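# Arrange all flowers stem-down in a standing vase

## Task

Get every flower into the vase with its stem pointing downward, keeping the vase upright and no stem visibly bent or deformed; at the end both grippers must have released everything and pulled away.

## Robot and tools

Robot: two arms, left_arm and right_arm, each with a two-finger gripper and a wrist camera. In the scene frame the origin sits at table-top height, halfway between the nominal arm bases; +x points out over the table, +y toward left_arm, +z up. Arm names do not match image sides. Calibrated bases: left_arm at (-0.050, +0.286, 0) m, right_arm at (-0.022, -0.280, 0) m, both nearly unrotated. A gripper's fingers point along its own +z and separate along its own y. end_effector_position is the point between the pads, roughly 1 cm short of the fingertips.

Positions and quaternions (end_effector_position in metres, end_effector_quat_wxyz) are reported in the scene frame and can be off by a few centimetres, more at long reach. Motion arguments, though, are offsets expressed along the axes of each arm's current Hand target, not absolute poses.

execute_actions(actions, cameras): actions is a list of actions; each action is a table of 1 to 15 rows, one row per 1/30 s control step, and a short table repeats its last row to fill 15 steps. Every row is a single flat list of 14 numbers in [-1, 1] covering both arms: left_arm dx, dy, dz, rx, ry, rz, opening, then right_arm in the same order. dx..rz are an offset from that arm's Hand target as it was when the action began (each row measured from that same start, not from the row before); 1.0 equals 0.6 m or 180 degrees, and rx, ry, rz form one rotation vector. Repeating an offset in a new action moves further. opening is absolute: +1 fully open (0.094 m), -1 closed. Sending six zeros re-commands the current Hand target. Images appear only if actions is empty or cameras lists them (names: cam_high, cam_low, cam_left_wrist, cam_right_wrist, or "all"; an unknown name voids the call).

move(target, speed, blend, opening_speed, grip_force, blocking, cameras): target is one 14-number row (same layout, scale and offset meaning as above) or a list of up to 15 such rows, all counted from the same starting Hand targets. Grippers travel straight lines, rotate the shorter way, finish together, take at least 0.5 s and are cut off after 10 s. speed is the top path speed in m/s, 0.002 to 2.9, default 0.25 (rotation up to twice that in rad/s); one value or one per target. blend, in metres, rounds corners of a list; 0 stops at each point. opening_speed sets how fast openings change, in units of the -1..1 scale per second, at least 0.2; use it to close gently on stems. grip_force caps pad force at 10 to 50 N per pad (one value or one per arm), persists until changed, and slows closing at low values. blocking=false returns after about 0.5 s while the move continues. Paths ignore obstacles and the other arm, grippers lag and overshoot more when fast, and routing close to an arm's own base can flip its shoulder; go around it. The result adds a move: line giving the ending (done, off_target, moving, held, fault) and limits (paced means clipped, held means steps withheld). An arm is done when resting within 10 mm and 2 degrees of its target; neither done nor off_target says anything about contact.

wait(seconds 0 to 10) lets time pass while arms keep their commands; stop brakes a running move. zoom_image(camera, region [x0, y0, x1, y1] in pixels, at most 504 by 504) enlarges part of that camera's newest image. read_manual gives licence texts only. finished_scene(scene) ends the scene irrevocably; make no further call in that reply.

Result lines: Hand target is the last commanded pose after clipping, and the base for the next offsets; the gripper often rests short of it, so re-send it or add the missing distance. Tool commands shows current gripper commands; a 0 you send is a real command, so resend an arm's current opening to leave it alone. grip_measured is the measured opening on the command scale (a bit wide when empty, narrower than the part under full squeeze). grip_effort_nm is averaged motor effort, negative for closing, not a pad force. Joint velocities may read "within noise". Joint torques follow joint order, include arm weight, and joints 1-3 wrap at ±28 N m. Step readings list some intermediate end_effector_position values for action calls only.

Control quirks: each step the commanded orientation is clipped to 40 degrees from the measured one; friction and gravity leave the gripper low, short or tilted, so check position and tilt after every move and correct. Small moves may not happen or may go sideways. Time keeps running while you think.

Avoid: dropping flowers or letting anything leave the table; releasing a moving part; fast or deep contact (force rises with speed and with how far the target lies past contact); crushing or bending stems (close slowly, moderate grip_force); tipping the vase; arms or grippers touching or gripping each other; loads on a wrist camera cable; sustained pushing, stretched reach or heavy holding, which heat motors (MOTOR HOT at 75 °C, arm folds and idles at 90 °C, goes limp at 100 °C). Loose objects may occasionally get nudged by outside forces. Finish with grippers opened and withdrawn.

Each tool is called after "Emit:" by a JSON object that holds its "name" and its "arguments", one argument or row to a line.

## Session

Emit:
{"name": "execute_actions", "arguments": {
  "actions": []
}}

Emit:
{"name": "zoom_image", "arguments": {
  "camera": "cam_high",
  "region": [240, 220, 520, 500]
}}

Emit:
{"name": "zoom_image", "arguments": {
  "camera": "cam_low",
  "region": [180, 220, 600, 430]
}}

Scene clock: 0.00 s.
left_arm: end_effector_position=(+0.3429, +0.2774, +0.0798) grip_measured=+1.000 grip_effort_nm=n/a end_effector_quat_wxyz=(+0.555, -0.001, +0.831, +0.022) | right_arm: end_effector_position=(+0.3663, -0.2678, +0.0974) grip_measured=+1.000 grip_effort_nm=n/a end_effector_quat_wxyz=(+0.602, -0.018, +0.798, +0.028)
Joint positions: left_arm=[-0.019 1.548 0.375 0.78 -0.097 -0.001 0.094] | right_arm=[-0.027 1.547 0.309 0.96 -0.065 0.005 0.094]
Joint velocities: within noise
Joint torques (N m): no reading
Motor temperatures (°C): left_arm=[35 43 42 47 33 32 31] | right_arm=[32 39 39 41 33 34 31]
Heat: left arm: 47 °C; right arm: 41 °C.
Hand target: left_arm +0.3457, +0.2772, +0.0861; +0.563, -0.001, +0.826, +0.022 | right_arm +0.3697, -0.2677, +0.1062; +0.612, -0.019, +0.790, +0.028
Tool commands: left_gripper/opening=+1.0 right_gripper/opening=+1.0
camera_calibration:
cam_left_wrist: T_world_to_cam=[[0.0054699, -0.997678, 0.0678825, 0.263787], [-0.726736, -0.0505956, -0.68505, 0.354167], [0.686895, -0.0455855, -0.725326, -0.0456191], [0, 0, 0, 1]] pos_world=[0.287278, 0.279015, 0.191627]
cam_right_wrist: T_world_to_cam=[[0.0520773, -0.997807, 0.0408582, -0.290313], [-0.652558, -0.0649718, -0.754948, 0.327607], [0.755947, 0.0126534, -0.65451, -0.0915627], [0, 0, 0, 1]] pos_world=[0.298118, -0.267232, 0.19926]

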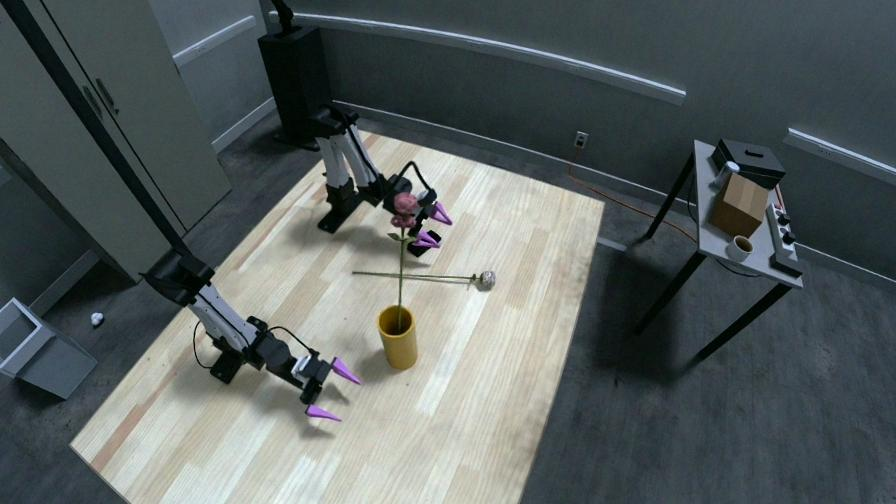

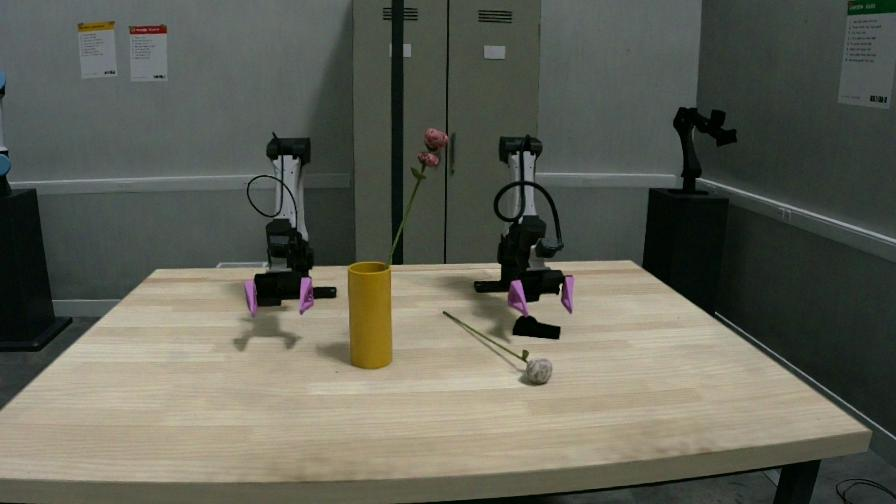

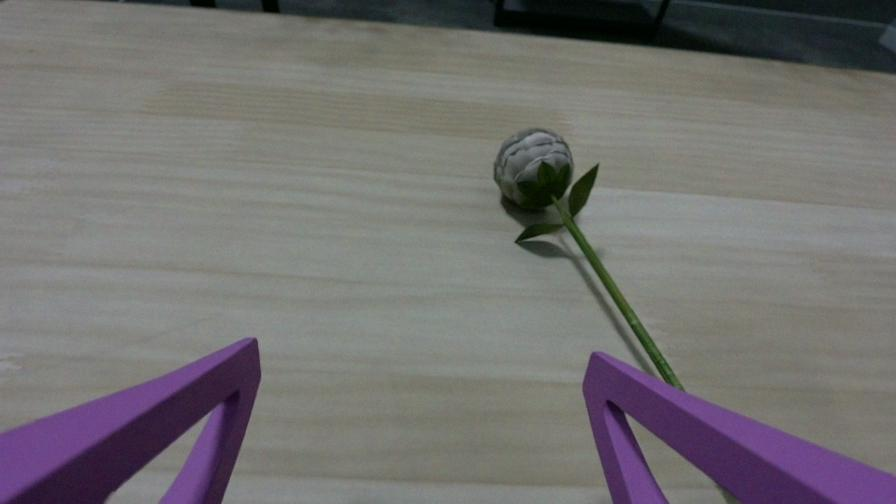

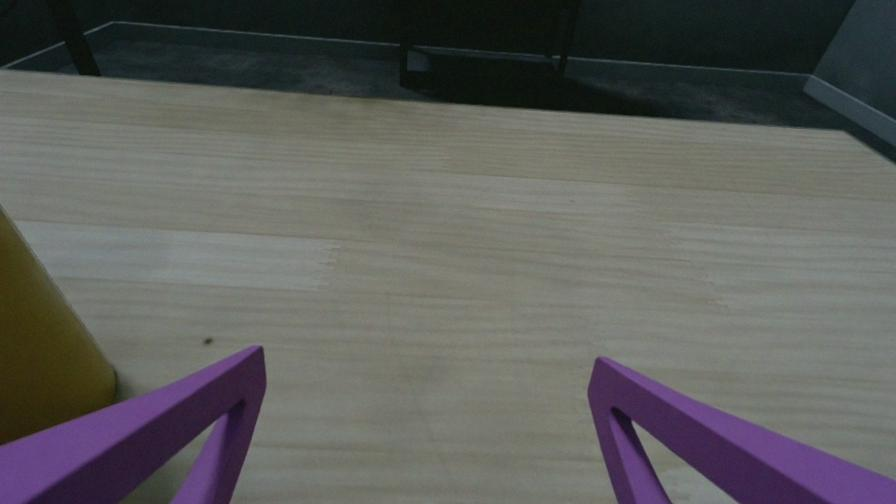

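Scaled by 1.800 from the camera's 896x504 image, which has a finer 1280x720 frame.

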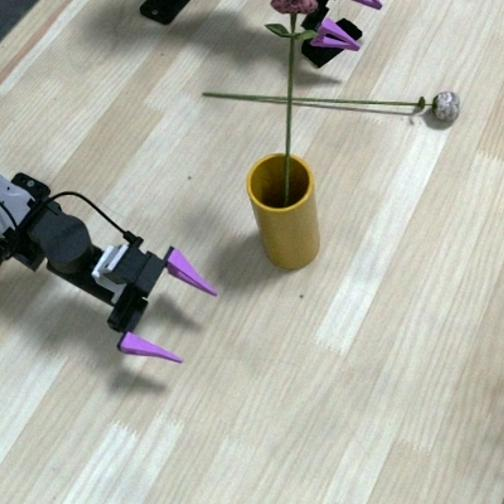

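Scaled by 1.200 from the camera's 896x504 image, which has a finer 1280x720 frame.

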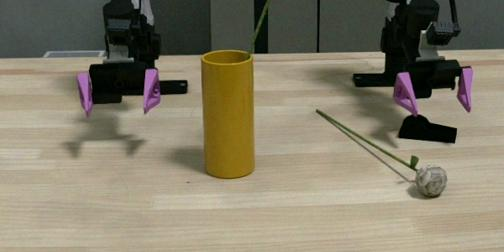

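Emit:
{"name": "move", "arguments": {
  "target": [-0.0815,-0.2067,-0.0123,-0.0494,0.3794,-0.0933,0.2, 0,0,-0.2,0,0,0,1],
  "speed": 0.45,
  "cameras": ["cam_left_wrist","cam_high"]
}}

Scene clock: 23.40 s.
left_arm: end_effector_position=(+0.3583, +0.1556, +0.1284) grip_measured=+0.202 grip_effort_nm=-0.12 end_effector_quat_wxyz=(+0.000, -0.162, +0.987, +0.005) | right_arm: end_effector_position=(+0.2536, -0.2760, +0.1319) grip_measured=+1.000 grip_effort_nm=-0.01 end_effector_quat_wxyz=(+0.608, -0.013, +0.793, +0.029)
Joint positions: left_arm=[-0.266 2.239 2.221 -1.558 -0.008 -0.638 0.056] | right_arm=[-0.091 0.501 0.086 0.151 -0.121 -0.002 0.094]
Joint torques (N m): left_arm=[-0.05 -9.54 8.59 0.19 0.11 -0.18] | right_arm=[-0.7 0.4 9.83 1.92 -0.23 -0.11]
Motor temperatures (°C): left_arm=[35 45 45 53 33 32 31] | right_arm=[32 41 41 46 33 34 31]
Heat: left arm: 53 °C; right arm: 46 °C.
Hand target: left_arm +0.3600, +0.1518, +0.1299; +0.000, -0.168, +0.986, +0.000 | right_arm +0.2537, -0.2758, +0.1361; +0.612, -0.019, +0.790, +0.028
Off the commanded pose: left_arm 0.004 m, 1 deg | right_arm 0.004 m, 1 deg.
move: done
camera_calibration:
cam_left_wrist: T_world_to_cam=[[0.402801, -0.91394, 0.0496505, -0.0141677], [-0.842748, -0.349167, 0.409705, 0.339961], [-0.35711, -0.206873, -0.910866, 0.39653], [0, 0, 0, 1]] pos_world=[0.433813, 0.187786, 0.222605]
Images, in order (width x height): cam_high 896x504, cam_left_wrist 896x504.

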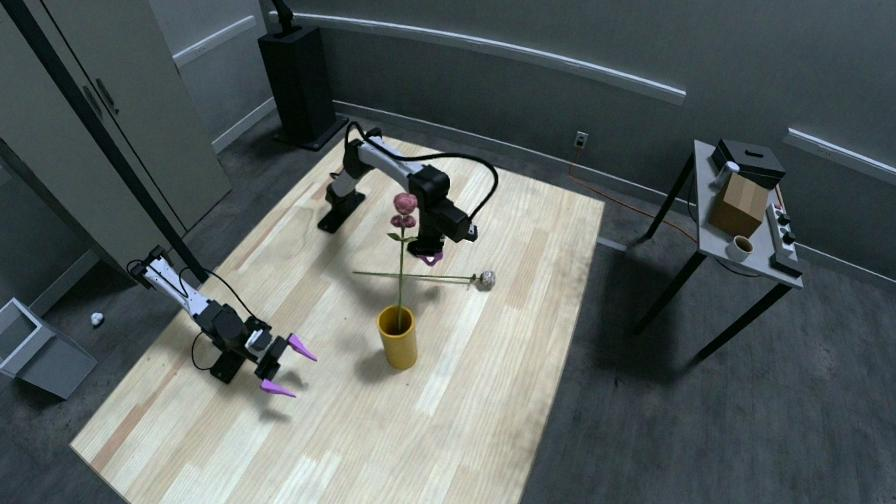

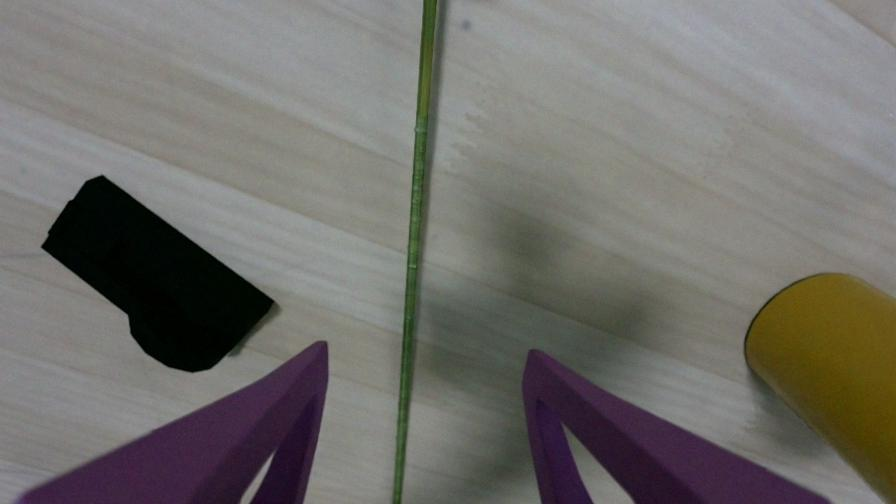

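Emit:
{"name": "move", "arguments": {
  "target": [
    [0,0.0133,0.1965,0,0,0,0,0,0,0,0,0,0,1],
    [0,0.0133,0.1965,0,0,0,-1,0,0,0,0,0,0,1],
    [0.185,0.0263,-0.4835,0.0807,-0.4756,0.0859,-1,0,0,0,0,0,0,1],
    [0.2632,-0.2325,-0.5635,0.1892,-0.4649,0.1942,-1,0,0,0,0,0,0,1],
    [0.0842,-0.4063,-0.5635,0.1892,-0.4649,0.1942,-1,0,0,0,0,0,0,1]
  ],
  "speed": [0.25,0.2,0.45,0.3,0.25],
  "blend": [0,0,0.04,0.03,0],
  "opening_speed": 1.5,
  "cameras": ["cam_high","cam_low"]
}}

Emit:
{"name": "zoom_image", "arguments": {
  "camera": "cam_high",
  "region": [330, 220, 490, 380]
}}

Emit:
{"name": "zoom_image", "arguments": {
  "camera": "cam_low",
  "region": [290, 180, 450, 340]
}}

Scene clock: 39.90 s.
left_arm: end_effector_position=(+0.3929, -0.0955, +0.4565) grip_measured=-0.931 grip_effort_nm=-1.04 end_effector_quat_wxyz=(+0.673, +0.158, +0.708, -0.145) | right_arm: end_effector_position=(+0.2535, -0.2760, +0.1318) grip_measured=+1.000 grip_effort_nm=-0.01 end_effector_quat_wxyz=(+0.608, -0.013, +0.794, +0.029)
Joint positions: left_arm=[-0.78 1.96 2.182 -0.279 -0.394 -0.015 0.003] | right_arm=[-0.091 0.501 0.086 0.151 -0.121 -0.002 0.094]
Joint torques (N m): left_arm=[0.58 -8.88 9.42 1.99 0.15 0.01] | right_arm=[-0.7 0.39 9.83 1.92 -0.24 -0.11]
Heat: left arm: 50 °C; right arm: 47 °C.
Hand target: left_arm +0.3929, -0.0948, +0.4681; +0.681, +0.155, +0.699, -0.151 | right_arm +0.2537, -0.2758, +0.1361; +0.612, -0.019, +0.790, +0.028
Off the commanded pose: left_arm 0.012 m, 2 deg | right_arm 0.004 m, 1 deg.
move: off_target (left_arm)
Images, in order (width x height): cam_high 896x504, cam_low 896x504.

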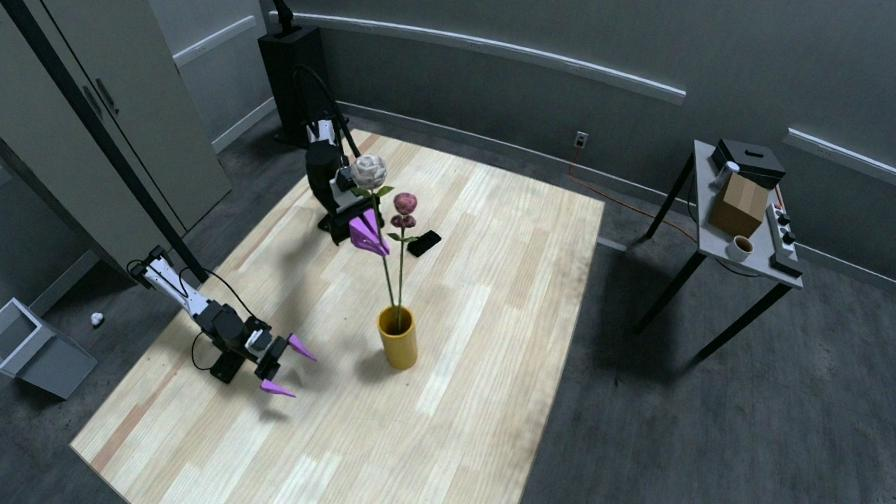

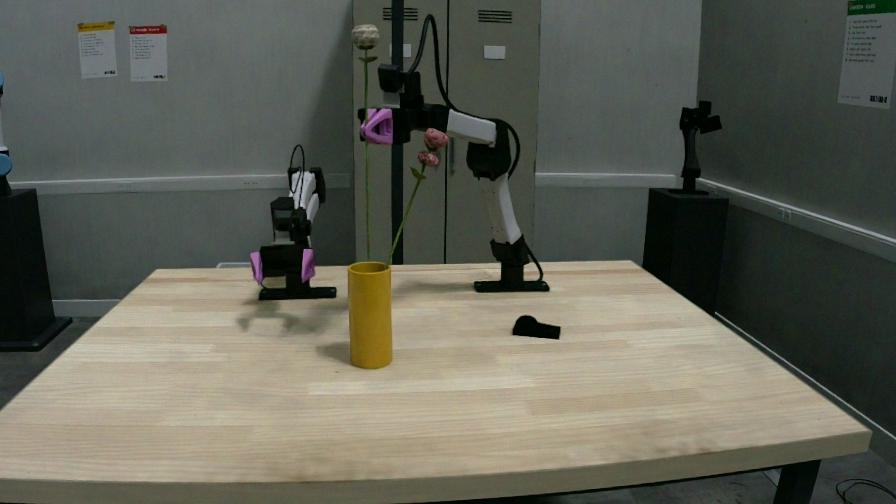

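Scaled by 3.150 from the camera's 896x504 image, which has a finer 1280x720 frame.

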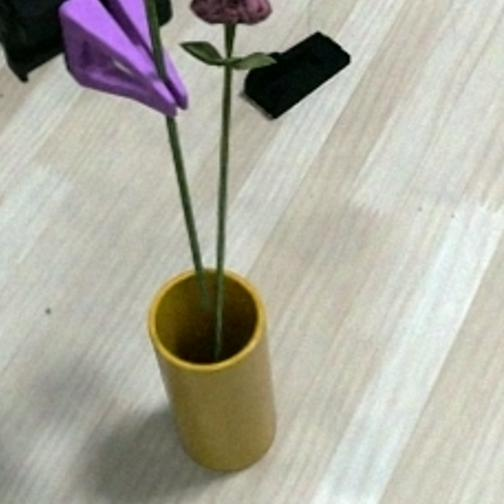

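Scaled by 3.150 from the camera's 896x504 image, which has a finer 1280x720 frame.

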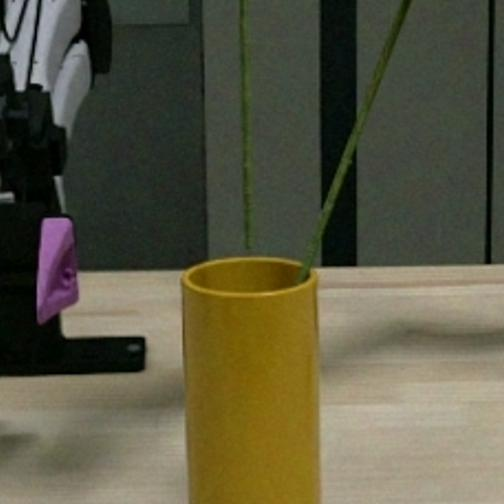

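Emit:
{"name": "move", "arguments": {
  "target": [
    [0.3416,0,0.009,0,0,0,-1,0,0,0,0,0,0,1],
    [0.3416,0,0.009,0,0,0,-0.4,0,0,0,0,0,0,1],
    [0.3416,0,-0.3,0,0,0,-0.4,0,0,0,0,0,0,1]
  ],
  "speed": [0.22,0.2,0.25],
  "opening_speed": 0.8,
  "cameras": ["cam_high","cam_low"]
}}

Scene clock: 48.00 s.
left_arm: end_effector_position=(+0.2275, -0.0190, +0.2669) grip_measured=-0.402 grip_effort_nm=0.11 end_effector_quat_wxyz=(+0.680, +0.159, +0.700, -0.149) | right_arm: end_effector_position=(+0.2535, -0.2760, +0.1318) grip_measured=+1.000 grip_effort_nm=-0.01 end_effector_quat_wxyz=(+0.608, -0.013, +0.794, +0.029)
Joint positions: left_arm=[-1.045 1.31 0.689 0.583 -0.651 -0.015 0.028] | right_arm=[-0.091 0.501 0.086 0.151 -0.121 -0.002 0.094]
Joint torques (N m): left_arm=[-0.46 -5.41 6.9 1.77 -0.12 -0.12] | right_arm=[-0.72 0.4 9.83 1.92 -0.23 -0.11]
Heat: left arm: 52 °C; right arm: 47 °C.
Hand target: left_arm +0.2250, -0.0166, +0.2678; +0.681, +0.155, +0.699, -0.151 | right_arm +0.2537, -0.2758, +0.1361; +0.612, -0.019, +0.790, +0.028
Off the commanded pose: left_arm 0.004 m, 1 deg | right_arm 0.004 m, 1 deg.
move: done
Images, in order (width x height): cam_high 896x504, cam_low 896x504.

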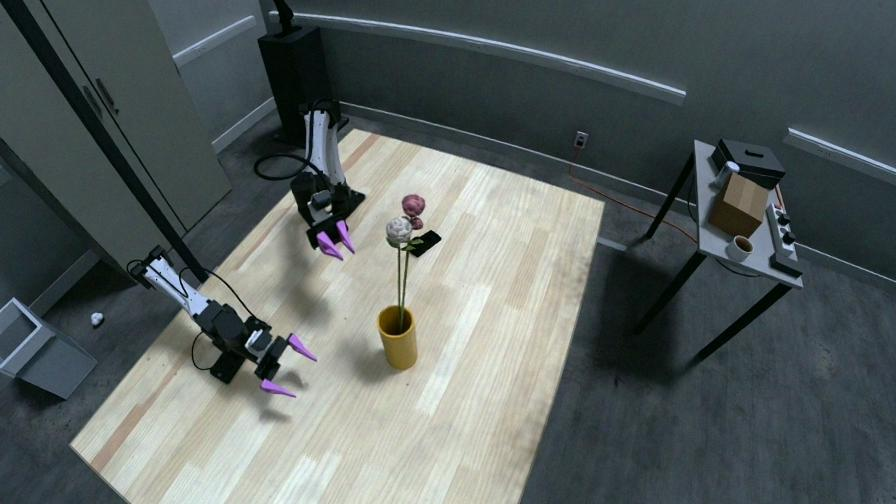

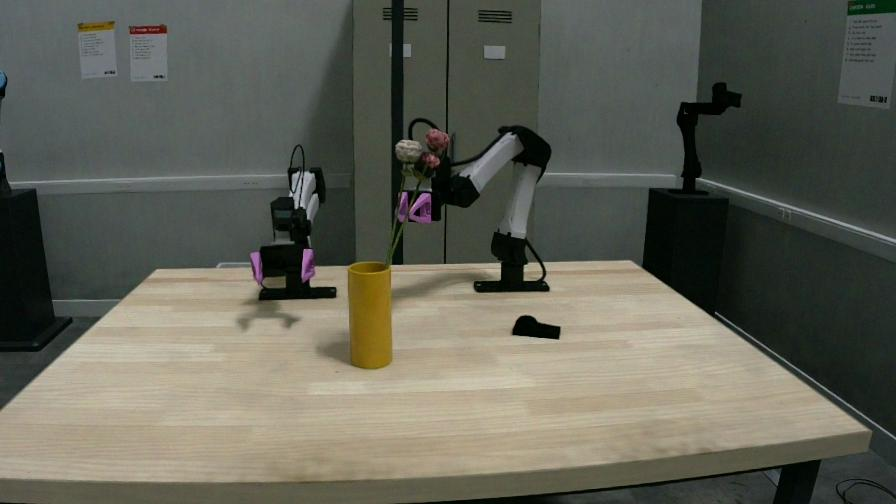

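Emit:
{"name": "finished_scene", "arguments": {
  "scene": 2
}}

The scene is finished: the task was done.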